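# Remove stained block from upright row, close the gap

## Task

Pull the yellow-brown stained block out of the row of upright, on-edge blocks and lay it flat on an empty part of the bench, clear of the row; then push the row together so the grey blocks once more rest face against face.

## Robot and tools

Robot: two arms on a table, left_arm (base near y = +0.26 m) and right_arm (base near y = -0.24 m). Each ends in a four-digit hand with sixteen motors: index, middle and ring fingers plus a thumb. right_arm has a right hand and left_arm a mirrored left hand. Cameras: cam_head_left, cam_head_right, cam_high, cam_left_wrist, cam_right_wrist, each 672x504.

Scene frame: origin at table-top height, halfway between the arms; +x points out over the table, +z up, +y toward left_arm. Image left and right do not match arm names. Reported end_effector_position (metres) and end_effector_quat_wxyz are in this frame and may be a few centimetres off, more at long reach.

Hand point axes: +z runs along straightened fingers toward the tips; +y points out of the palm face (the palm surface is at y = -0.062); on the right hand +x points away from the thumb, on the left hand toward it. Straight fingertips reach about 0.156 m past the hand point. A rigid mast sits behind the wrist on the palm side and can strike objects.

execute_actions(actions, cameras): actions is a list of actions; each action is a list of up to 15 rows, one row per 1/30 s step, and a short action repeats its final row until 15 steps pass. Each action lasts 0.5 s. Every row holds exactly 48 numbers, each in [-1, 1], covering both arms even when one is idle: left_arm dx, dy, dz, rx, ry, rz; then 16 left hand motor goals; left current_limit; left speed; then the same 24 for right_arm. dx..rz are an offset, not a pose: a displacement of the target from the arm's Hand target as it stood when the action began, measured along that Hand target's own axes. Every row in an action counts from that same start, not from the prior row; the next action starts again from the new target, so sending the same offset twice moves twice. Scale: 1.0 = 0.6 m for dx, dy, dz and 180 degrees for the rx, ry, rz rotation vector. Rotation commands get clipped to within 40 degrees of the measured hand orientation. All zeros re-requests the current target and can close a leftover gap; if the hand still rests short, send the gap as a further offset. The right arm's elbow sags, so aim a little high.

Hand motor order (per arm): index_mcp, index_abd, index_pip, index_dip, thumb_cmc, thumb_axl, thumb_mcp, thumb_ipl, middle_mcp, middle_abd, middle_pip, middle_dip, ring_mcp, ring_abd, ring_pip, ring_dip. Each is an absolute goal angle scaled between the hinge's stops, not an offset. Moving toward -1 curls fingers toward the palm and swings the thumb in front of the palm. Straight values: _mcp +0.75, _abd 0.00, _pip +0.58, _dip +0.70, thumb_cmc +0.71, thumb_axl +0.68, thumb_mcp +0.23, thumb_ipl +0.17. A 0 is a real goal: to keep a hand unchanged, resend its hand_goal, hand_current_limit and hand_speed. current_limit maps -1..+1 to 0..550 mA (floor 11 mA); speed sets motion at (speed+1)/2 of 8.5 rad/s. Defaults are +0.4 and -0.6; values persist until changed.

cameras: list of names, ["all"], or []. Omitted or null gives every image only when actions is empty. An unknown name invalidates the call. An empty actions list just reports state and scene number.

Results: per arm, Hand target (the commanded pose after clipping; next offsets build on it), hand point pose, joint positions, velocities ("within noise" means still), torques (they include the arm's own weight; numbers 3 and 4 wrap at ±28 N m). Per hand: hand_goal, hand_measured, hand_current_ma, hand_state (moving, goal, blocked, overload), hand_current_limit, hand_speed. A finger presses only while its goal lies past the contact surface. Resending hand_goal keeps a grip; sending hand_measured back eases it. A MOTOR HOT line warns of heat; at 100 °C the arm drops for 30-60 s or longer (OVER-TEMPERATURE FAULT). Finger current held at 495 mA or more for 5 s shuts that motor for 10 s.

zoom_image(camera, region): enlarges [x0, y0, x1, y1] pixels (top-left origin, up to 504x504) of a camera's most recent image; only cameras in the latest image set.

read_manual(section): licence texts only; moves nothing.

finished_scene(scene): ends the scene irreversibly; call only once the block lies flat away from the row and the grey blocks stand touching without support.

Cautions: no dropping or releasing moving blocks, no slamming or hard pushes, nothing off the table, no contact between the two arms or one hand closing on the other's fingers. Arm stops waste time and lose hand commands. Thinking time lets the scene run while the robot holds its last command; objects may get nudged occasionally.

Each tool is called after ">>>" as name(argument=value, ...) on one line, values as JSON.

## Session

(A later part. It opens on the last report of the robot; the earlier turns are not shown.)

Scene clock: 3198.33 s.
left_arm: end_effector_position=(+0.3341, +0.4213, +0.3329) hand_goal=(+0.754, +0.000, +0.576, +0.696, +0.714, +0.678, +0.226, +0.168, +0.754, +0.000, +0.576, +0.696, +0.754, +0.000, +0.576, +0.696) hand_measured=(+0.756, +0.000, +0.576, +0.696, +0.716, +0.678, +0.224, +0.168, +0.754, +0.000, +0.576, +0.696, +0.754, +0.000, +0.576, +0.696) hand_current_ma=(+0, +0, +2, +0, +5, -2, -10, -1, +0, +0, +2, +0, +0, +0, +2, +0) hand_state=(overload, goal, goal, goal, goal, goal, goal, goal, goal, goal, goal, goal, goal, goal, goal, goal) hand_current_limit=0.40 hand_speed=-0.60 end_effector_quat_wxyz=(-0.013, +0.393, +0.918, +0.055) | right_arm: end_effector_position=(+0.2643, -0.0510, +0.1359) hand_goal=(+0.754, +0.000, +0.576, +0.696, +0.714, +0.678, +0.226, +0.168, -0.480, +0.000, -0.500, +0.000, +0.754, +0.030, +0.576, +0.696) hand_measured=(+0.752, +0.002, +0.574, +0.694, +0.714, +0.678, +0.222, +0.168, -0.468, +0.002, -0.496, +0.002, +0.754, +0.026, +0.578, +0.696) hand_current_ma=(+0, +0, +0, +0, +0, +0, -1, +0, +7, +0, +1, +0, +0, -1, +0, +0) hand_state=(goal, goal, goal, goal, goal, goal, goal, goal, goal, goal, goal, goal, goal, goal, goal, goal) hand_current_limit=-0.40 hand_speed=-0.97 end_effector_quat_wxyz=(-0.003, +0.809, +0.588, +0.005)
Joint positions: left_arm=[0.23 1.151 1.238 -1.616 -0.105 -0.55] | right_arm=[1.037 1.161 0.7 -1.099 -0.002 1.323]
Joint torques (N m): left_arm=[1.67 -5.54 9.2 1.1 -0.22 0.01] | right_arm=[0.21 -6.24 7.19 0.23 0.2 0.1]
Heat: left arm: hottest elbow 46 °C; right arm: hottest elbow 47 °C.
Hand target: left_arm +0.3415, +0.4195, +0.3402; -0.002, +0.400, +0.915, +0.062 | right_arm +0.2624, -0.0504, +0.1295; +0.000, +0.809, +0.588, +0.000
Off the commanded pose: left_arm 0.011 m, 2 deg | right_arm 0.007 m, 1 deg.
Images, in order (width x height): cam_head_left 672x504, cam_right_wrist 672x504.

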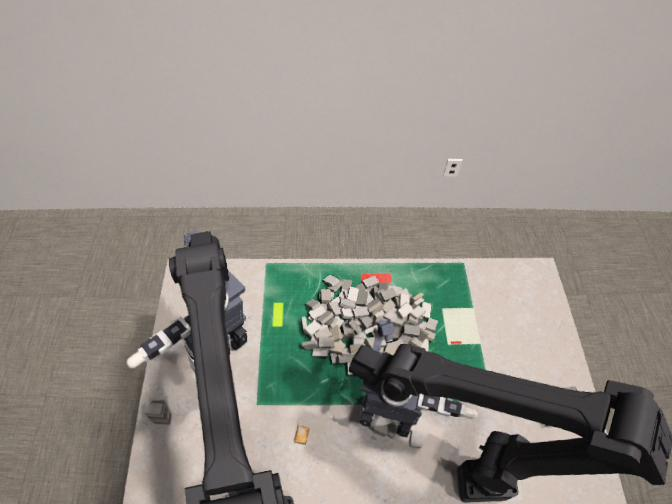

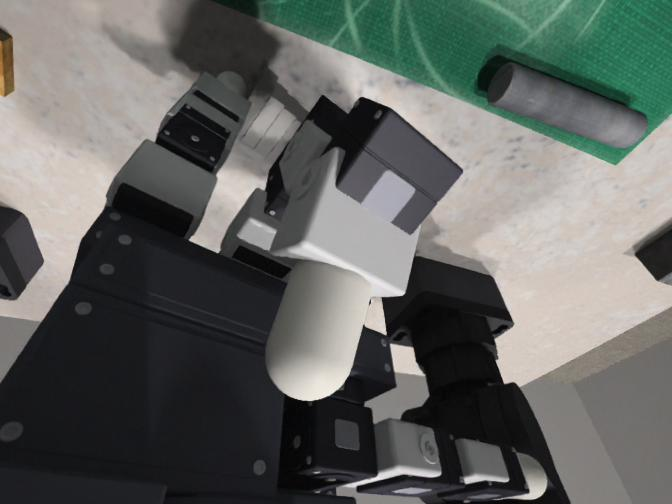

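>>> execute_actions(actions=[[[0,0,0,0,0,0,0.754,0,0.576,0.696,0.714,0.678,0.226,0.168,0.754,0,0.576,0.696,0.754,0,0.576,0.696,0.4,-0.6,0,0,0,0,0,0,0.754,-0.08,0.576,0.696,0.714,0.678,0.226,0.168,-0.48,0,-0.5,0,0.754,0.03,0.576,0.696,-0.2,-0.97]],[[0,0,0,0,0,0,0.754,0,0.576,0.696,0.714,0.678,0.226,0.168,0.754,0,0.576,0.696,0.754,0,0.576,0.696,0.4,-0.6,0,0,0,0,0,0,0.754,-0.08,0.576,0.696,0.714,0.678,0.226,0.168,-0.48,0,-0.5,0,0.754,0.03,0.576,0.696,-0.2,-0.97]]], cameras=[])

>>> execute_actions(actions=[[[0,0,0,0,0,0,0.754,0,0.576,0.696,0.714,0.678,0.226,0.168,0.754,0,0.576,0.696,0.754,0,0.576,0.696,0.4,-0.6,0,0,0,0,0,0,0.754,-0.16,0.576,0.696,0.714,0.678,0.226,0.168,-0.48,0,-0.5,0,0.754,0.03,0.576,0.696,-0.2,-0.97]],[[0,0,0,0,0,0,0.754,0,0.576,0.696,0.714,0.678,0.226,0.168,0.754,0,0.576,0.696,0.754,0,0.576,0.696,0.4,-0.6,0,0,0,0,0,0,0.754,-0.16,0.576,0.696,0.714,0.678,0.226,0.168,-0.48,0,-0.5,0,0.754,0.03,0.576,0.696,-0.2,-0.97]]], cameras=["cam_right_wrist", "cam_head_left", "cam_high"])

>>> zoom_image(camera="cam_head_left", region=[345, 390, 445, 465])

>>> zoom_image(camera="cam_right_wrist", region=[210, 50, 330, 140])

Scene clock: 3215.23 s.
left_arm: end_effector_position=(+0.3341, +0.4213, +0.3329) hand_goal=(+0.754, +0.000, +0.576, +0.696, +0.714, +0.678, +0.226, +0.168, +0.754, +0.000, +0.576, +0.696, +0.754, +0.000, +0.576, +0.696) hand_measured=(+0.756, +0.000, +0.576, +0.696, +0.716, +0.678, +0.224, +0.168, +0.754, +0.000, +0.576, +0.696, +0.754, +0.000, +0.576, +0.696) hand_current_ma=(+0, +0, +2, +0, +5, -2, -10, -1, +0, +0, +2, +0, +0, +0, +2, +0) hand_state=(overload, goal, goal, goal, goal, goal, goal, goal, goal, goal, goal, goal, goal, goal, goal, goal) hand_current_limit=0.40 hand_speed=-0.60 end_effector_quat_wxyz=(-0.013, +0.393, +0.918, +0.055) | right_arm: end_effector_position=(+0.2643, -0.0510, +0.1359) hand_goal=(+0.754, -0.080, +0.576, +0.696, +0.714, +0.678, +0.226, +0.168, -0.480, +0.000, -0.500, +0.000, +0.754, +0.030, +0.576, +0.696) hand_measured=(+0.752, -0.062, +0.574, +0.694, +0.714, +0.678, +0.222, +0.168, -0.468, +0.002, -0.496, +0.002, +0.754, +0.026, +0.578, +0.696) hand_current_ma=(+0, +8, +0, +0, +0, +0, -1, +0, +7, +0, +1, +0, +0, -1, +0, +0) hand_state=(goal, goal, goal, goal, goal, goal, goal, goal, goal, goal, goal, goal, goal, goal, goal, goal) hand_current_limit=-0.20 hand_speed=-0.97 end_effector_quat_wxyz=(-0.003, +0.809, +0.588, +0.005)
Joint positions: left_arm=[0.23 1.151 1.238 -1.616 -0.105 -0.55] | right_arm=[1.037 1.161 0.7 -1.099 -0.002 1.323]
Joint torques (N m): left_arm=[1.61 -5.66 9.18 1.11 -0.22 0.01] | right_arm=[0.21 -6.18 7.2 0.18 0.19 0.11]
Heat: left arm: hottest elbow 46 °C; right arm: hottest elbow 47 °C.
Hand target: left_arm +0.3415, +0.4195, +0.3402; -0.002, +0.400, +0.915, +0.062 | right_arm +0.2624, -0.0503, +0.1295; +0.000, +0.809, +0.588, +0.000
Off the commanded pose: left_arm 0.011 m, 2 deg | right_arm 0.007 m, 1 deg.
No camera images: "cameras" was empty.

Scene clock: 3216.43 s.
left_arm: end_effector_position=(+0.3341, +0.4213, +0.3329) hand_goal=(+0.754, +0.000, +0.576, +0.696, +0.714, +0.678, +0.226, +0.168, +0.754, +0.000, +0.576, +0.696, +0.754, +0.000, +0.576, +0.696) hand_measured=(+0.756, +0.000, +0.576, +0.696, +0.716, +0.678, +0.224, +0.168, +0.754, +0.000, +0.576, +0.696, +0.754, +0.000, +0.576, +0.696) hand_current_ma=(+0, +0, +2, +0, +5, -2, -10, -1, +0, +0, +2, +0, +0, +0, +2, +0) hand_state=(overload, goal, goal, goal, goal, goal, goal, goal, goal, goal, goal, goal, goal, goal, goal, goal) hand_current_limit=0.40 hand_speed=-0.60 end_effector_quat_wxyz=(-0.013, +0.393, +0.918, +0.055) | right_arm: end_effector_position=(+0.2641, -0.0517, +0.1354) hand_goal=(+0.754, -0.160, +0.576, +0.696, +0.714, +0.678, +0.226, +0.168, -0.480, +0.000, -0.500, +0.000, +0.754, +0.030, +0.576, +0.696) hand_measured=(+0.754, -0.082, +0.574, +0.694, +0.714, +0.678, +0.222, +0.168, -0.468, +0.002, -0.496, +0.002, +0.754, +0.024, +0.578, +0.696) hand_current_ma=(+0, +109, +0, +0, +0, +0, -1, +0, +7, +0, +1, +0, +0, -1, +0, +0) hand_state=(goal, blocked, goal, goal, goal, goal, goal, goal, goal, goal, goal, goal, goal, goal, goal, goal) hand_current_limit=-0.20 hand_speed=-0.97 end_effector_quat_wxyz=(-0.002, +0.809, +0.587, +0.004)
Joint positions: left_arm=[0.23 1.151 1.238 -1.616 -0.105 -0.55] | right_arm=[1.037 1.161 0.699 -1.099 -0.001 1.324]
Joint torques (N m): left_arm=[1.61 -5.54 9.21 1.1 -0.21 0.02] | right_arm=[0.15 -6.12 7.32 0.2 0.15 0.1]
Heat: left arm: hottest elbow 46 °C; right arm: hottest elbow 47 °C.
Hand target: left_arm +0.3415, +0.4195, +0.3402; -0.002, +0.400, +0.915, +0.062 | right_arm +0.2623, -0.0504, +0.1294; +0.000, +0.809, +0.588, +0.000
Off the commanded pose: left_arm 0.011 m, 2 deg | right_arm 0.006 m, 1 deg.
Images, in order (width x height): cam_head_left 672x504, cam_high 672x504, cam_right_wrist 672x504.

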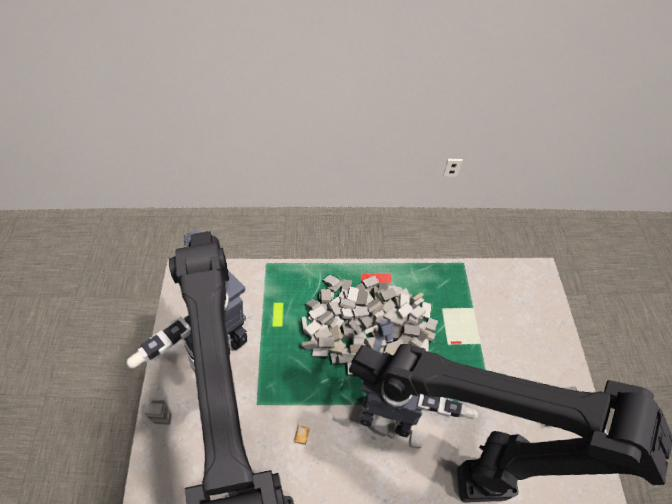

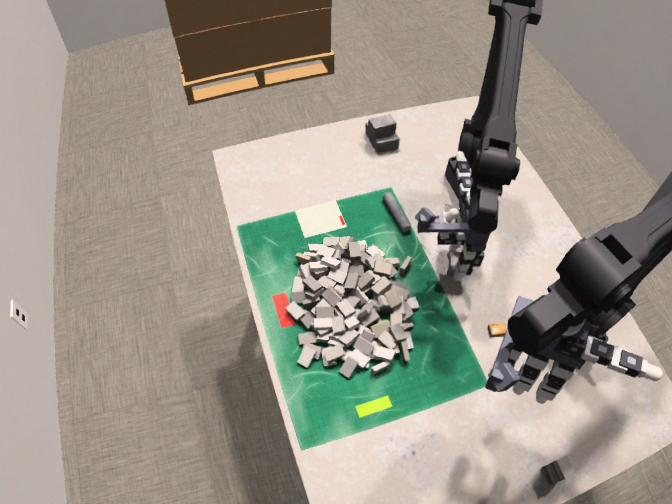

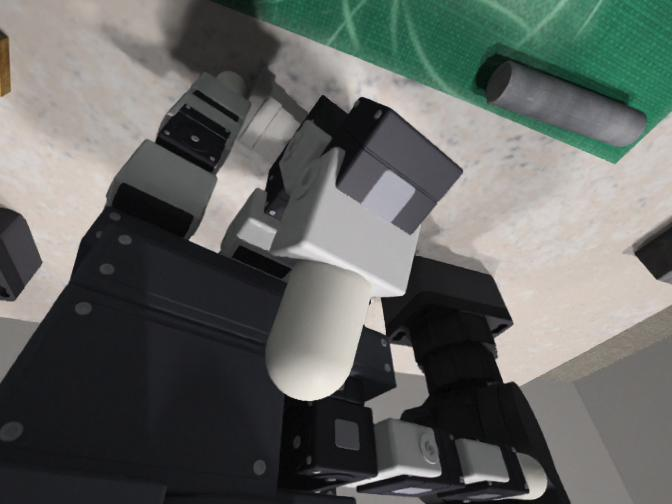

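Scaled by 5.040 from the camera's 672x504 image, which has a finer 960x720 frame.

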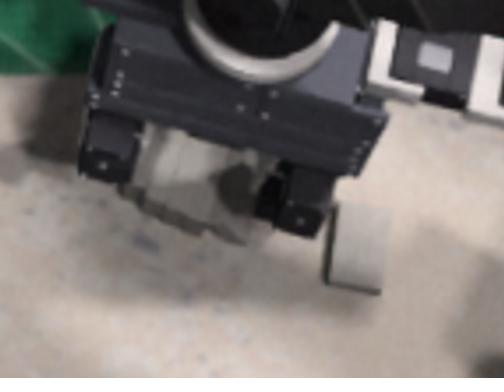

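Scaled by 4.200 from the camera's 672x504 image, which has a finer 960x720 frame.

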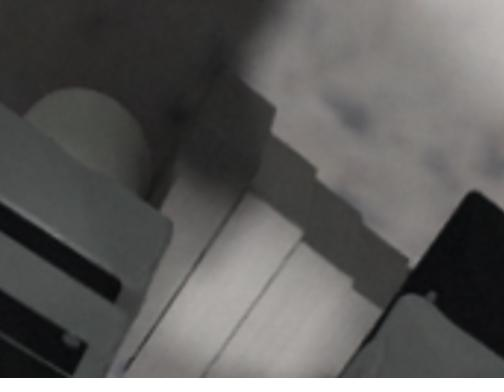

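>>> execute_actions(actions=[[[0,0,0,0,0,0,0.754,0,0.576,0.696,0.714,0.678,0.226,0.168,0.754,0,0.576,0.696,0.754,0,0.576,0.696,0.4,-0.6,0,0,0,0,0,0,0.754,-0.26,0.576,0.696,0.714,0.678,0.226,0.168,-0.48,0,-0.5,0,0.754,0.03,0.576,0.696,-0.2,-0.97]],[[0,0,0,0,0,0,0.754,0,0.576,0.696,0.714,0.678,0.226,0.168,0.754,0,0.576,0.696,0.754,0,0.576,0.696,0.4,-0.6,0,0,0,0,0,0,0.754,-0.26,0.576,0.696,0.714,0.678,0.226,0.168,-0.48,0,-0.5,0,0.754,0.03,0.576,0.696,-0.2,-0.97]]], cameras=["cam_right_wrist", "cam_head_left"])

>>> zoom_image(camera="cam_right_wrist", region=[210, 50, 330, 140])

Scene clock: 3225.70 s.
left_arm: end_effector_position=(+0.3341, +0.4213, +0.3329) hand_goal=(+0.754, +0.000, +0.576, +0.696, +0.714, +0.678, +0.226, +0.168, +0.754, +0.000, +0.576, +0.696, +0.754, +0.000, +0.576, +0.696) hand_measured=(+0.756, +0.000, +0.576, +0.696, +0.716, +0.678, +0.224, +0.168, +0.754, +0.000, +0.576, +0.696, +0.754, +0.000, +0.576, +0.696) hand_current_ma=(+0, +0, +2, +0, +5, -2, -10, -1, +0, +0, +2, +0, +0, +0, +2, +0) hand_state=(overload, goal, goal, goal, goal, goal, goal, goal, goal, goal, goal, goal, goal, goal, goal, goal) hand_current_limit=0.40 hand_speed=-0.60 end_effector_quat_wxyz=(-0.013, +0.393, +0.918, +0.055) | right_arm: end_effector_position=(+0.2640, -0.0521, +0.1353) hand_goal=(+0.754, -0.260, +0.576, +0.696, +0.714, +0.678, +0.226, +0.168, -0.480, +0.000, -0.500, +0.000, +0.754, +0.030, +0.576, +0.696) hand_measured=(+0.754, -0.094, +0.576, +0.694, +0.714, +0.678, +0.222, +0.168, -0.468, +0.002, -0.496, +0.002, +0.756, +0.018, +0.578, +0.696) hand_current_ma=(+0, +220, +0, +0, +0, +0, -1, +0, +7, +0, +1, +0, +0, -5, +0, +0) hand_state=(goal, blocked, goal, goal, goal, goal, goal, goal, goal, goal, goal, goal, goal, goal, goal, goal) hand_current_limit=-0.20 hand_speed=-0.97 end_effector_quat_wxyz=(-0.002, +0.809, +0.587, +0.004)
Joint positions: left_arm=[0.23 1.151 1.238 -1.616 -0.105 -0.55] | right_arm=[1.037 1.161 0.698 -1.099 0 1.324]
Joint torques (N m): left_arm=[1.67 -5.66 9.18 1.13 -0.21 0.02] | right_arm=[0.15 -6.12 7.38 0.17 0.11 0.1]
Heat: left arm: hottest elbow 46 °C; right arm: hottest elbow 47 °C.
Hand target: left_arm +0.3415, +0.4195, +0.3402; -0.002, +0.400, +0.915, +0.062 | right_arm +0.2624, -0.0503, +0.1295; +0.000, +0.809, +0.588, +0.000
Off the commanded pose: left_arm 0.011 m, 2 deg | right_arm 0.006 m, 1 deg.
Images, in order (width x height): cam_head_left 672x504, cam_right_wrist 672x504.

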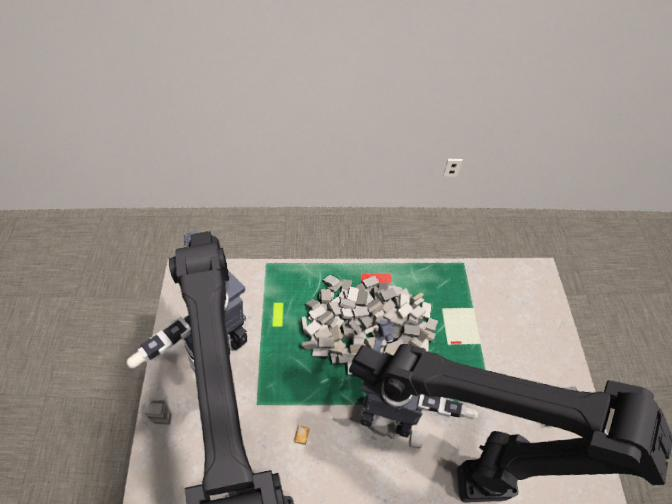

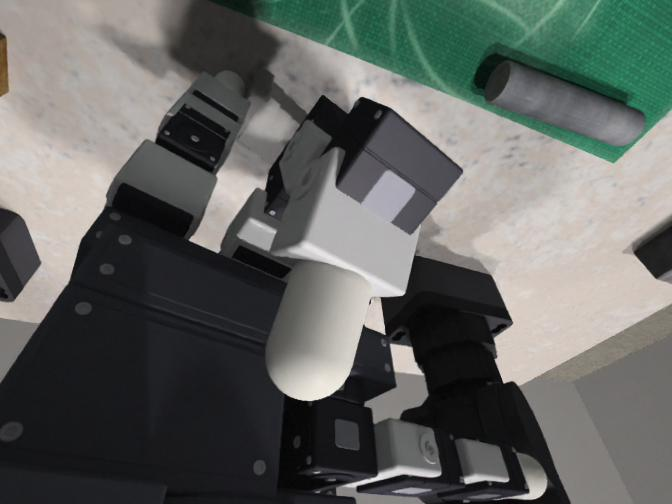

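Scaled by 4.200 from the camera's 672x504 image, which has a finer 960x720 frame.

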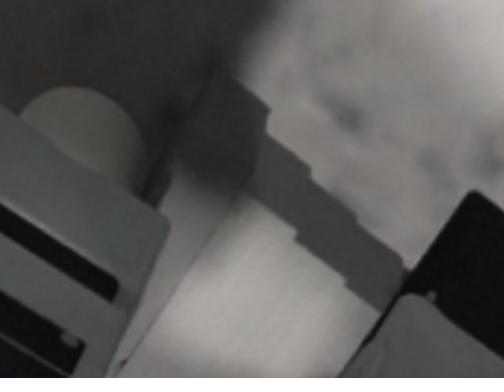

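>>> execute_actions(actions=[[[0,0,0,0,0,0,0.754,0,0.576,0.696,0.714,0.678,0.226,0.168,0.754,0,0.576,0.696,0.754,0,0.576,0.696,0.4,-0.6,0,0,0,0,0,0,0.754,-0.32,0.576,0.696,0.714,0.678,0.226,0.168,-0.48,0,-0.5,0,0.754,0.05,0.576,0.696,0.1,-0.97]],[[0,0,0,0,0,0,0.754,0,0.576,0.696,0.714,0.678,0.226,0.168,0.754,0,0.576,0.696,0.754,0,0.576,0.696,0.4,-0.6,0,0,0,0,0,0,0.754,-0.32,0.576,0.696,0.714,0.678,0.226,0.168,-0.48,0,-0.5,0,0.754,0.05,0.576,0.696,0.1,-0.97]]], cameras=["cam_right_wrist", "cam_head_left"])

>>> zoom_image(camera="cam_right_wrist", region=[210, 50, 330, 140])

>>> zoom_image(camera="cam_head_left", region=[345, 390, 445, 465])

Scene clock: 3239.17 s.
left_arm: end_effector_position=(+0.3341, +0.4213, +0.3329) hand_goal=(+0.754, +0.000, +0.576, +0.696, +0.714, +0.678, +0.226, +0.168, +0.754, +0.000, +0.576, +0.696, +0.754, +0.000, +0.576, +0.696) hand_measured=(+0.756, +0.000, +0.576, +0.696, +0.716, +0.678, +0.224, +0.168, +0.754, +0.000, +0.576, +0.696, +0.754, +0.000, +0.576, +0.696) hand_current_ma=(+0, +0, +2, +0, +5, -2, -10, -1, +0, +0, +2, +0, +0, +0, +2, +0) hand_state=(overload, goal, goal, goal, goal, goal, goal, goal, goal, goal, goal, goal, goal, goal, goal, goal) hand_current_limit=0.40 hand_speed=-0.60 end_effector_quat_wxyz=(-0.013, +0.393, +0.918, +0.055) | right_arm: end_effector_position=(+0.2639, -0.0523, +0.1350) hand_goal=(+0.754, -0.320, +0.576, +0.696, +0.714, +0.678, +0.226, +0.168, -0.480, +0.000, -0.500, +0.000, +0.754, +0.050, +0.576, +0.696) hand_measured=(+0.754, -0.188, +0.576, +0.694, +0.714, +0.678, +0.222, +0.168, -0.468, +0.002, -0.496, +0.002, +0.754, +0.016, +0.576, +0.696) hand_current_ma=(+0, +266, +0, +0, +0, +0, -1, +0, +7, +0, +1, +0, +0, -26, +0, +0) hand_state=(goal, blocked, goal, goal, goal, goal, goal, goal, goal, goal, goal, goal, goal, blocked, goal, goal) hand_current_limit=0.10 hand_speed=-0.97 end_effector_quat_wxyz=(-0.002, +0.810, +0.587, +0.004)
Joint positions: left_arm=[0.23 1.151 1.238 -1.616 -0.105 -0.55] | right_arm=[1.037 1.161 0.698 -1.099 0 1.325]
Joint torques (N m): left_arm=[1.55 -5.6 9.2 1.1 -0.21 0.02] | right_arm=[0.03 -6.24 7.42 0.2 0.11 0.1]
Heat: left arm: hottest elbow 46 °C; right arm: hottest elbow 47 °C.
Hand target: left_arm +0.3415, +0.4195, +0.3402; -0.002, +0.400, +0.915, +0.062 | right_arm +0.2624, -0.0503, +0.1295; +0.000, +0.809, +0.588, +0.000
Off the commanded pose: left_arm 0.011 m, 2 deg | right_arm 0.006 m, 1 deg.
Images, in order (width x height): cam_head_left 672x504, cam_right_wrist 672x504.

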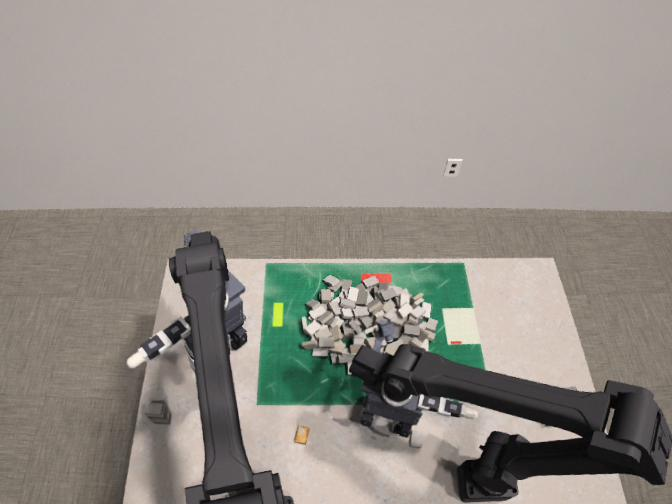

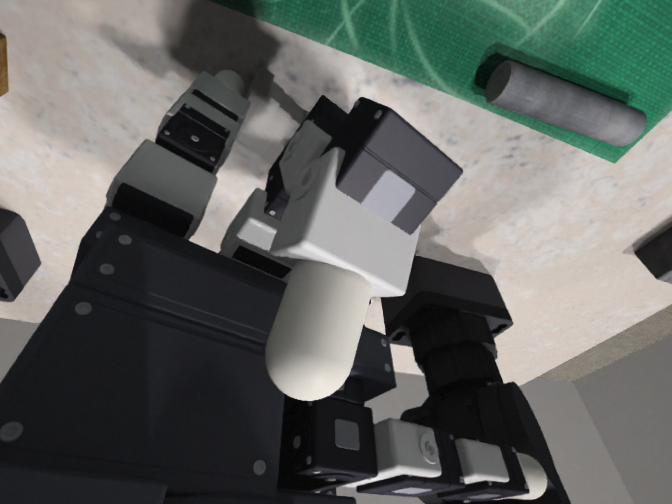

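Scaled by 4.200 from the camera's 672x504 image, which has a finer 960x720 frame.

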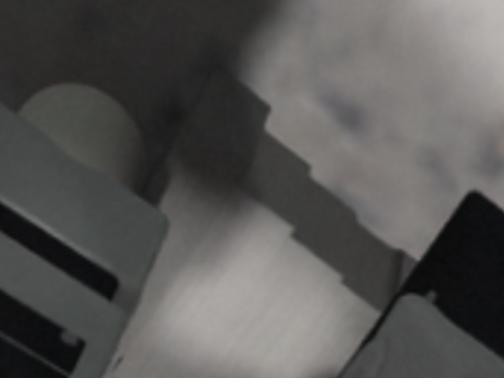

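Scaled by 5.040 from the camera's 672x504 image, which has a finer 960x720 frame.

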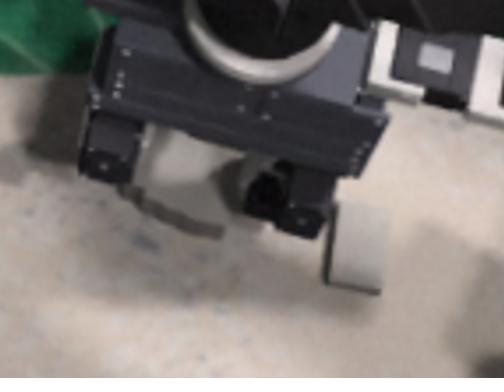

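>>> execute_actions(actions=[[[0,0,0,0,0,0,0.754,0,0.576,0.696,0.714,0.678,0.226,0.168,0.754,0,0.576,0.696,0.754,0,0.576,0.696,0.4,-0.6,0,0,0,0,0,0,0.754,-0.36,0.576,0.696,0.714,0.678,0.226,0.168,-0.48,0,-0.5,0,0.754,0.05,0.576,0.696,0.3,-0.97]],[[0,0,0,0,0,0,0.754,0,0.576,0.696,0.714,0.678,0.226,0.168,0.754,0,0.576,0.696,0.754,0,0.576,0.696,0.4,-0.6,0,0,0,0,0,0,0.754,-0.36,0.576,0.696,0.714,0.678,0.226,0.168,-0.48,0,-0.5,0,0.754,0.05,0.576,0.696,0.3,-0.97]]], cameras=[])

Scene clock: 3255.20 s.
left_arm: end_effector_position=(+0.3341, +0.4213, +0.3329) hand_goal=(+0.754, +0.000, +0.576, +0.696, +0.714, +0.678, +0.226, +0.168, +0.754, +0.000, +0.576, +0.696, +0.754, +0.000, +0.576, +0.696) hand_measured=(+0.756, +0.000, +0.576, +0.696, +0.716, +0.678, +0.224, +0.168, +0.754, +0.000, +0.576, +0.696, +0.754, +0.000, +0.576, +0.696) hand_current_ma=(+0, +0, +2, +0, +5, -2, -10, -1, +0, +0, +2, +0, +0, +0, +2, +0) hand_state=(overload, goal, goal, goal, goal, goal, goal, goal, goal, goal, goal, goal, goal, goal, goal, goal) hand_current_limit=0.40 hand_speed=-0.60 end_effector_quat_wxyz=(-0.013, +0.393, +0.918, +0.055) | right_arm: end_effector_position=(+0.2637, -0.0527, +0.1346) hand_goal=(+0.754, -0.360, +0.576, +0.696, +0.714, +0.678, +0.226, +0.168, -0.480, +0.000, -0.500, +0.000, +0.754, +0.050, +0.576, +0.696) hand_measured=(+0.754, -0.196, +0.576, +0.694, +0.714, +0.678, +0.222, +0.168, -0.468, +0.002, -0.496, +0.002, +0.754, +0.010, +0.576, +0.696) hand_current_ma=(+0, +358, +0, +0, +0, +0, -1, +0, +7, +0, +1, +0, +0, -34, +0, +0) hand_state=(goal, blocked, goal, goal, goal, goal, goal, goal, goal, goal, goal, goal, goal, blocked, goal, goal) hand_current_limit=0.30 hand_speed=-0.97 end_effector_quat_wxyz=(-0.001, +0.810, +0.587, +0.003)
Joint positions: left_arm=[0.23 1.151 1.238 -1.616 -0.105 -0.55] | right_arm=[1.037 1.161 0.697 -1.099 0 1.325]
Joint torques (N m): left_arm=[1.61 -5.54 9.21 1.11 -0.22 0.02] | right_arm=[0.15 -6.12 7.49 0.2 0.11 0.1]
Heat: left arm: hottest elbow 46 °C; right arm: hottest elbow 47 °C.
Hand target: left_arm +0.3415, +0.4195, +0.3402; -0.002, +0.400, +0.915, +0.062 | right_arm +0.2623, -0.0504, +0.1294; +0.000, +0.809, +0.588, +0.000
Off the commanded pose: left_arm 0.011 m, 2 deg | right_arm 0.006 m, 0 deg.
No camera images: "cameras" was empty.

>>> execute_actions(actions=[[[0,0,0,0,0,0,0.754,0,0.576,0.696,0.714,0.678,0.226,0.168,0.754,0,0.576,0.696,0.754,0,0.576,0.696,0.4,-0.6,0,0,0,0,0,0,0.754,-0.14,0.576,0.696,0.714,0.678,0.226,0.168,-0.48,0,-0.5,0,0.754,0.0,0.576,0.696,0.0,-0.96]],[[0,0,0,0,0,0,0.754,0,0.576,0.696,0.714,0.678,0.226,0.168,0.754,0,0.576,0.696,0.754,0,0.576,0.696,0.4,-0.6,0,0,0,0,0,0,0.754,-0.1,0.576,0.696,0.714,0.678,0.226,0.168,-0.48,0,-0.5,0,0.754,-0.04,0.576,0.696,0.0,-0.96]]], cameras=["cam_right_wrist", "cam_head_left"])

>>> zoom_image(camera="cam_right_wrist", region=[210, 50, 330, 140])

>>> zoom_image(camera="cam_head_left", region=[345, 390, 445, 465])

Scene clock: 3270.70 s.
left_arm: end_effector_position=(+0.3341, +0.4213, +0.3329) hand_goal=(+0.754, +0.000, +0.576, +0.696, +0.714, +0.678, +0.226, +0.168, +0.754, +0.000, +0.576, +0.696, +0.754, +0.000, +0.576, +0.696) hand_measured=(+0.756, +0.000, +0.576, +0.696, +0.716, +0.678, +0.224, +0.168, +0.754, +0.000, +0.576, +0.696, +0.754, +0.000, +0.576, +0.696) hand_current_ma=(+0, +0, +2, +0, +5, -2, -10, -1, +0, +0, +2, +0, +0, +0, +2, +0) hand_state=(overload, goal, goal, goal, goal, goal, goal, goal, goal, goal, goal, goal, goal, goal, goal, goal) hand_current_limit=0.40 hand_speed=-0.60 end_effector_quat_wxyz=(-0.013, +0.393, +0.918, +0.055) | right_arm: end_effector_position=(+0.2633, -0.0534, +0.1340) hand_goal=(+0.754, -0.100, +0.576, +0.696, +0.714, +0.678, +0.226, +0.168, -0.480, +0.000, -0.500, +0.000, +0.754, -0.040, +0.576, +0.696) hand_measured=(+0.754, -0.102, +0.576, +0.694, +0.714, +0.678, +0.222, +0.168, -0.468, +0.002, -0.496, +0.002, +0.754, -0.036, +0.576, +0.696) hand_current_ma=(+0, +0, +0, +0, +0, +0, -1, +0, +7, +0, +1, +0, +0, +1, +0, +0) hand_state=(goal, goal, goal, goal, goal, goal, goal, goal, goal, goal, goal, goal, goal, goal, goal, goal) hand_current_limit=0.00 hand_speed=-0.96 end_effector_quat_wxyz=(-0.001, +0.810, +0.587, +0.003)
Joint positions: left_arm=[0.23 1.151 1.238 -1.616 -0.105 -0.55] | right_arm=[1.037 1.161 0.695 -1.099 0 1.325]
Joint torques (N m): left_arm=[1.55 -5.6 9.2 1.1 -0.22 0.02] | right_arm=[0.09 -6.12 7.61 0.2 0.11 0.1]
Heat: left arm: hottest elbow 46 °C; right arm: hottest elbow 46 °C.
Hand target: left_arm +0.3415, +0.4195, +0.3402; -0.002, +0.400, +0.915, +0.062 | right_arm +0.2623, -0.0504, +0.1294; +0.000, +0.809, +0.588, +0.000
Off the commanded pose: left_arm 0.011 m, 2 deg | right_arm 0.006 m, 0 deg.
Images, in order (width x height): cam_head_left 672x504, cam_right_wrist 672x504.

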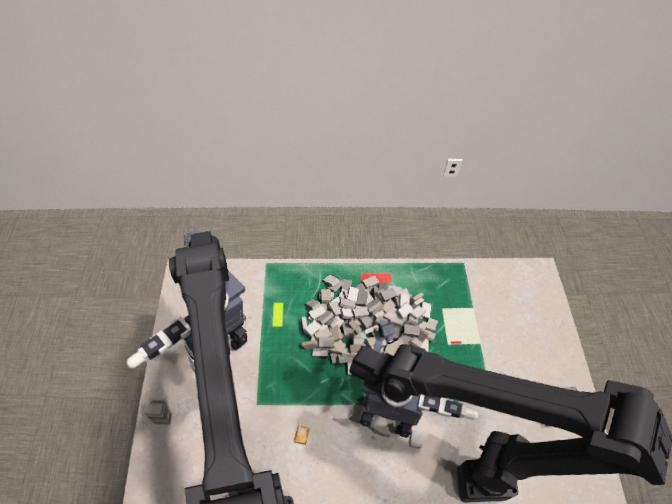

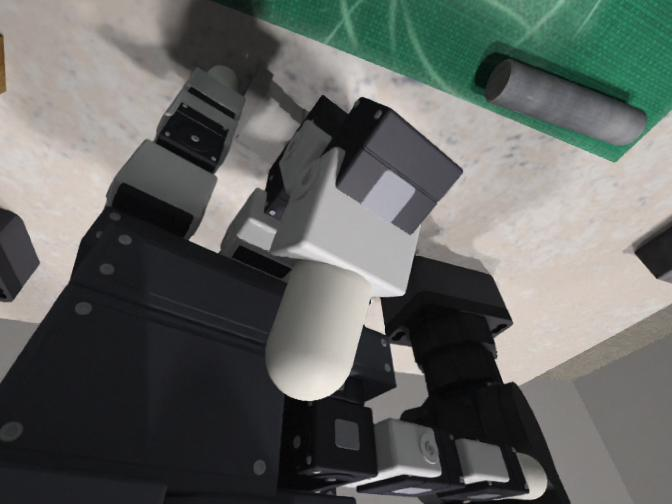

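Scaled by 4.200 from the camera's 672x504 image, which has a finer 960x720 frame.

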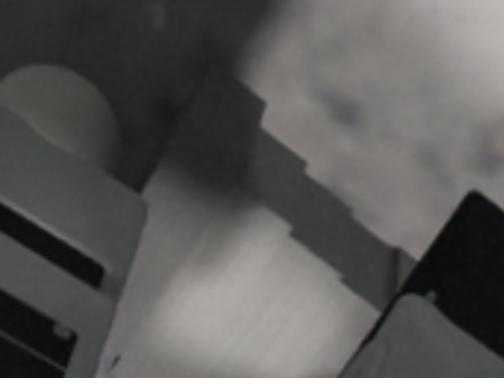

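Scaled by 5.040 from the camera's 672x504 image, which has a finer 960x720 frame.

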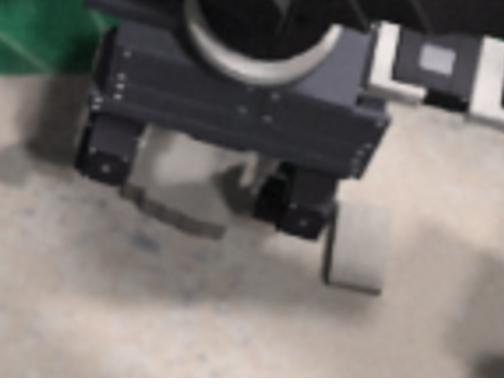

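>>> execute_actions(actions=[[[0,0,0,0,0,0,0.754,0,0.576,0.696,0.714,0.678,0.226,0.168,0.754,0,0.576,0.696,0.754,0,0.576,0.696,0.4,-0.6,0,0,0,0,0,0,0.754,0.04,0.576,0.696,0.714,0.678,0.226,0.168,-0.48,0,-0.5,0,0.754,-0.35,0.576,0.696,0.0,-0.92]],[[0,0,0,0,0,0,0.754,0,0.576,0.696,0.714,0.678,0.226,0.168,0.754,0,0.576,0.696,0.754,0,0.576,0.696,0.4,-0.6,0.003,0,-0.03,0,0,0,0.754,0.04,0.576,0.696,0.714,0.678,0.226,0.168,-0.48,0,-0.5,0,0.754,-0.35,0.576,0.696,0.0,-0.9]],[[0,0,0,0,0,0,0.754,0,0.576,0.696,0.714,0.678,0.226,0.168,0.754,0,0.576,0.696,0.754,0,0.576,0.696,0.4,-0.6,0.003,0,-0.03,0,0,0,0.754,0.04,0.576,0.696,0.714,0.678,0.226,0.168,-0.48,0,-0.5,0,0.754,-0.35,0.576,0.696,0.0,-0.9]]], cameras=["cam_right_wrist", "cam_head_left"])

>>> zoom_image(camera="cam_right_wrist", region=[210, 50, 330, 140])

>>> zoom_image(camera="cam_head_left", region=[345, 390, 445, 465])

Scene clock: 3286.77 s.
left_arm: end_effector_position=(+0.3341, +0.4213, +0.3329) hand_goal=(+0.754, +0.000, +0.576, +0.696, +0.714, +0.678, +0.226, +0.168, +0.754, +0.000, +0.576, +0.696, +0.754, +0.000, +0.576, +0.696) hand_measured=(+0.756, +0.000, +0.576, +0.696, +0.716, +0.678, +0.224, +0.168, +0.754, +0.000, +0.576, +0.696, +0.754, +0.000, +0.576, +0.696) hand_current_ma=(+0, +0, +2, +0, +5, -2, -10, -1, +0, +0, +2, +0, +0, +0, +2, +0) hand_state=(overload, goal, goal, goal, goal, goal, goal, goal, goal, goal, goal, goal, goal, goal, goal, goal) hand_current_limit=0.40 hand_speed=-0.60 end_effector_quat_wxyz=(-0.013, +0.393, +0.918, +0.055) | right_arm: end_effector_position=(+0.2591, -0.0590, +0.1506) hand_goal=(+0.754, +0.040, +0.576, +0.696, +0.714, +0.678, +0.226, +0.168, -0.480, +0.000, -0.500, +0.000, +0.754, -0.350, +0.576, +0.696) hand_measured=(+0.752, +0.036, +0.576, +0.694, +0.714, +0.678, +0.222, +0.168, -0.468, +0.002, -0.496, +0.002, +0.754, -0.344, +0.576, +0.696) hand_current_ma=(+0, -1, +0, +0, +0, +0, -1, +0, +7, +0, +1, +0, +0, +2, +0, +0) hand_state=(goal, goal, goal, goal, goal, goal, goal, goal, goal, goal, goal, goal, goal, goal, goal, goal) hand_current_limit=0.00 hand_speed=-0.90 end_effector_quat_wxyz=(+0.006, +0.809, +0.588, -0.015)
Joint positions: left_arm=[0.23 1.151 1.238 -1.616 -0.105 -0.55] | right_arm=[1.039 1.145 0.731 -1.189 0 1.325]
Joint torques (N m): left_arm=[1.61 -5.66 9.21 1.1 -0.22 0.02] | right_arm=[0.03 -8.18 10.73 -0.66 0.11 0.13]
Heat: left arm: hottest elbow 46 °C; right arm: hottest elbow 46 °C.
Hand target: left_arm +0.3415, +0.4195, +0.3402; -0.002, +0.400, +0.915, +0.062 | right_arm +0.2634, -0.0469, +0.1655; +0.000, +0.809, +0.588, +0.000
Off the commanded pose: left_arm 0.011 m, 2 deg | right_arm 0.019 m, 2 deg.
Images, in order (width x height): cam_head_left 672x504, cam_right_wrist 672x504.

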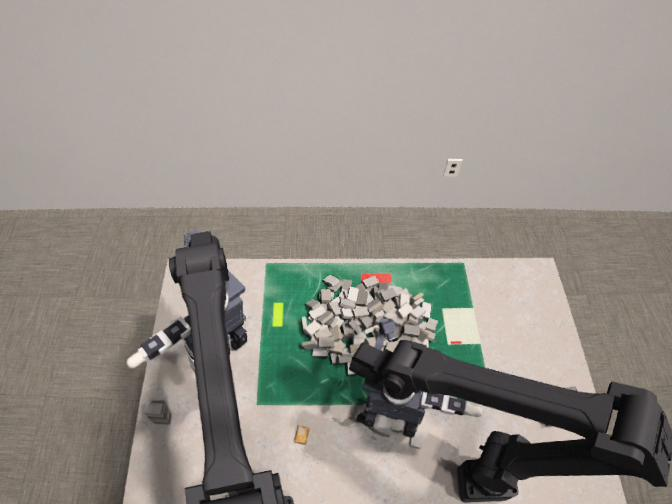

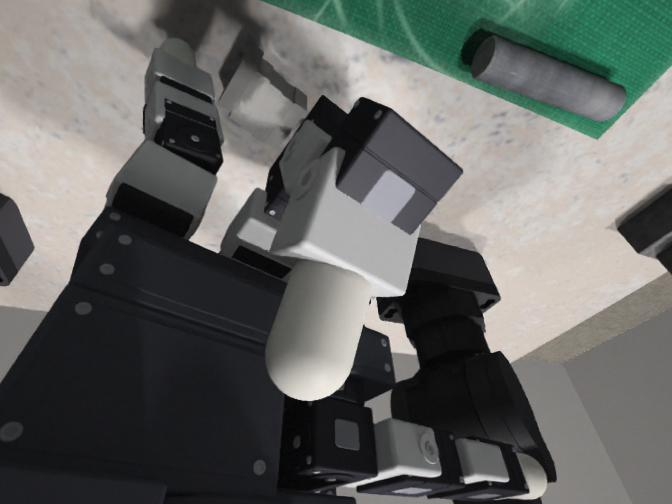

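Scaled by 4.200 from the camera's 672x504 image, which has a finer 960x720 frame.

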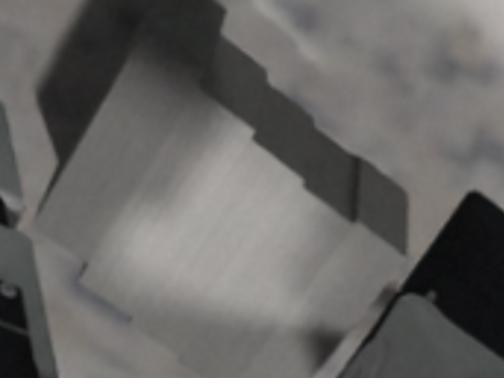

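Scaled by 5.040 from the camera's 672x504 image, which has a finer 960x720 frame.

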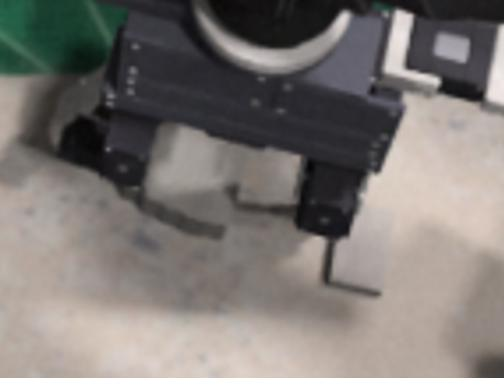

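>>> execute_actions(actions=[[[0,0,0,0,0,0,0.754,0,0.576,0.696,0.714,0.678,0.226,0.168,0.754,0,0.576,0.696,0.754,0,0.576,0.696,0.4,-0.6,0,0,-0.04,0,0,0,0.754,0.04,0.576,0.696,0.714,0.678,0.226,0.168,-0.48,0,-0.5,0,0.754,-0.35,0.576,0.696,0.0,-0.9]],[[0,0,0,0,0,0,0.754,0,0.576,0.696,0.714,0.678,0.226,0.168,0.754,0,0.576,0.696,0.754,0,0.576,0.696,0.4,-0.6,0,0,-0.06,0,0,0,0.754,0.04,0.576,0.696,0.714,0.678,0.226,0.168,-0.48,0,-0.5,0,0.754,-0.35,0.576,0.696,0.0,-0.9]],[[0,0,0,0,0,0,0.754,0,0.576,0.696,0.714,0.678,0.226,0.168,0.754,0,0.576,0.696,0.754,0,0.576,0.696,0.4,-0.6,0,0,-0.06,0,0,0,0.754,0.04,0.576,0.696,0.714,0.678,0.226,0.168,-0.48,0,-0.5,0,0.754,-0.35,0.576,0.696,0.0,-0.9]],[[0,0,0,0,0,0,0.754,0,0.576,0.696,0.714,0.678,0.226,0.168,0.754,0,0.576,0.696,0.754,0,0.576,0.696,0.4,-0.6,0,0,-0.03,0,0,0,0.754,0.04,0.576,0.696,0.714,0.678,0.226,0.168,-0.48,0,-0.5,0,0.754,-0.35,0.576,0.696,0.0,-0.9]]], cameras=["cam_right_wrist", "cam_head_left", "cam_high", "cam_head_right"])

>>> zoom_image(camera="cam_right_wrist", region=[180, 0, 340, 120])

>>> zoom_image(camera="cam_high", region=[420, 205, 500, 285])

>>> zoom_image(camera="cam_head_left", region=[345, 390, 445, 465])

Scene clock: 3309.80 s.
left_arm: end_effector_position=(+0.3341, +0.4213, +0.3329) hand_goal=(+0.754, +0.000, +0.576, +0.696, +0.714, +0.678, +0.226, +0.168, +0.754, +0.000, +0.576, +0.696, +0.754, +0.000, +0.576, +0.696) hand_measured=(+0.756, +0.000, +0.576, +0.696, +0.716, +0.678, +0.224, +0.168, +0.754, +0.000, +0.576, +0.696, +0.754, +0.000, +0.576, +0.696) hand_current_ma=(+0, +0, +2, +0, +5, -2, -10, -1, +0, +0, +2, +0, +0, +0, +2, +0) hand_state=(overload, goal, goal, goal, goal, goal, goal, goal, goal, goal, goal, goal, goal, goal, goal, goal) hand_current_limit=0.40 hand_speed=-0.60 end_effector_quat_wxyz=(-0.013, +0.393, +0.918, +0.055) | right_arm: end_effector_position=(+0.2611, -0.0556, +0.2626) hand_goal=(+0.754, +0.040, +0.576, +0.696, +0.714, +0.678, +0.226, +0.168, -0.480, +0.000, -0.500, +0.000, +0.754, -0.350, +0.576, +0.696) hand_measured=(+0.752, +0.038, +0.576, +0.694, +0.714, +0.678, +0.220, +0.168, -0.468, +0.002, -0.496, +0.002, +0.752, -0.346, +0.576, +0.696) hand_current_ma=(+0, +0, +0, +0, +0, +0, -2, +0, +7, +0, +1, +0, +0, +1, +0, +0) hand_state=(goal, goal, goal, goal, goal, goal, goal, goal, goal, goal, goal, goal, goal, goal, goal, goal) hand_current_limit=0.00 hand_speed=-0.90 end_effector_quat_wxyz=(+0.007, +0.809, +0.587, -0.016)
Joint positions: left_arm=[0.23 1.151 1.238 -1.616 -0.105 -0.55] | right_arm=[1.039 1.074 0.984 -1.516 0 1.326]
Joint torques (N m): left_arm=[1.67 -5.54 9.22 1.1 -0.21 0.02] | right_arm=[0.26 -7.82 11.81 -0.7 0.11 0.12]
Heat: left arm: hottest elbow 46 °C; right arm: hottest elbow 47 °C.
Hand target: left_arm +0.3415, +0.4195, +0.3402; -0.002, +0.400, +0.915, +0.062 | right_arm +0.2635, -0.0468, +0.2794; +0.000, +0.809, +0.588, +0.000
Off the commanded pose: left_arm 0.011 m, 2 deg | right_arm 0.019 m, 2 deg.
Images, in order (width x height): cam_head_left 672x504, cam_head_right 672x504, cam_high 672x504, cam_right_wrist 672x504.

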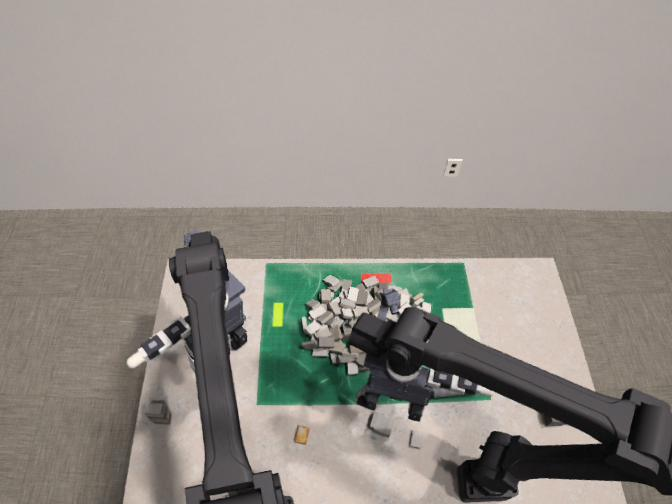

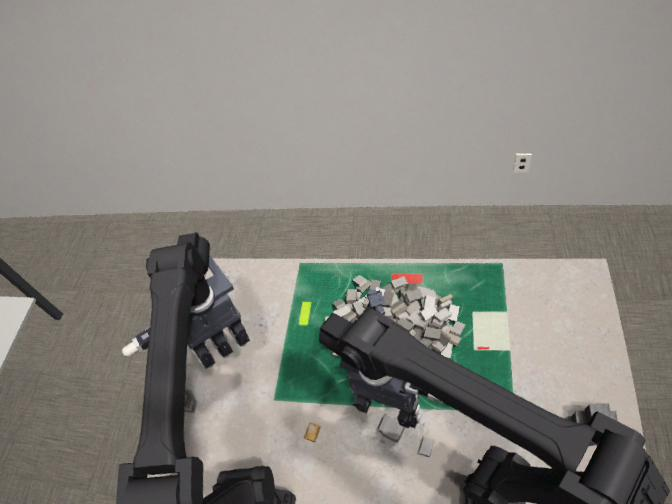

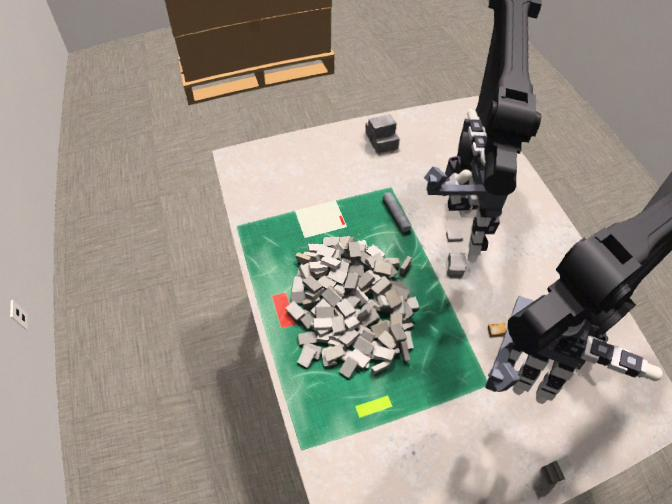

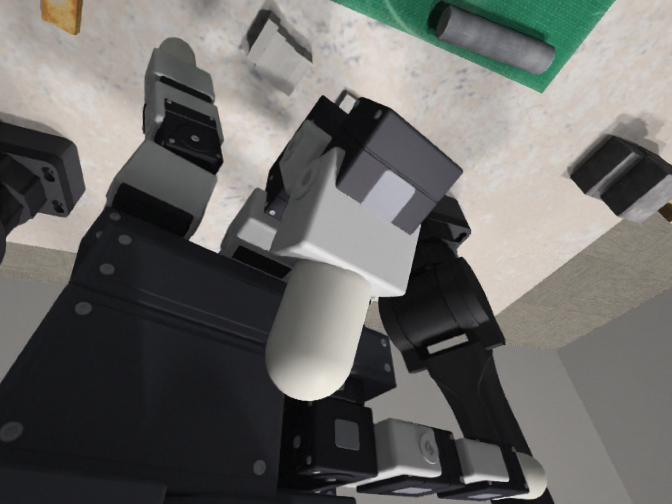

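Scaled by 3.150 from the camera's 672x504 image, which has a finer 960x720 frame.

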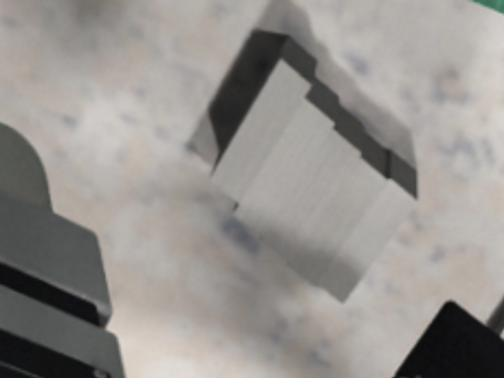

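Scaled by 6.300 from the camera's 672x504 image, which has a finer 960x720 frame.

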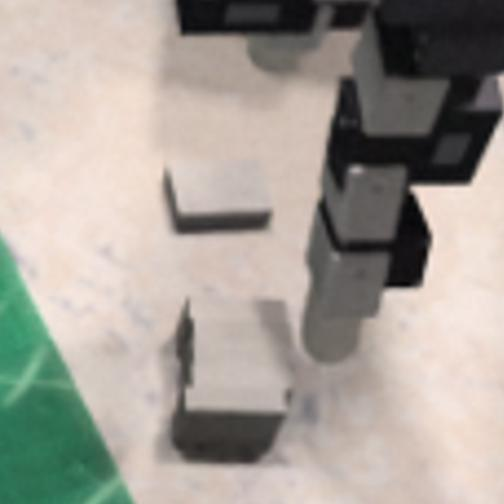

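Scaled by 5.040 from the camera's 672x504 image, which has a finer 960x720 frame.

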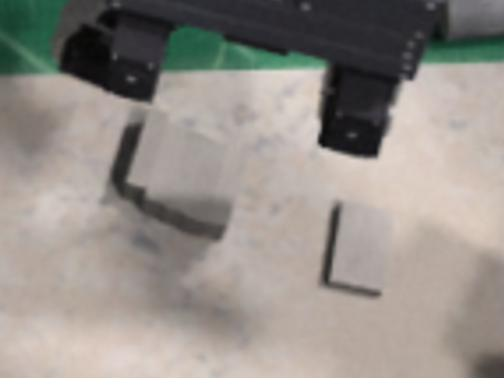

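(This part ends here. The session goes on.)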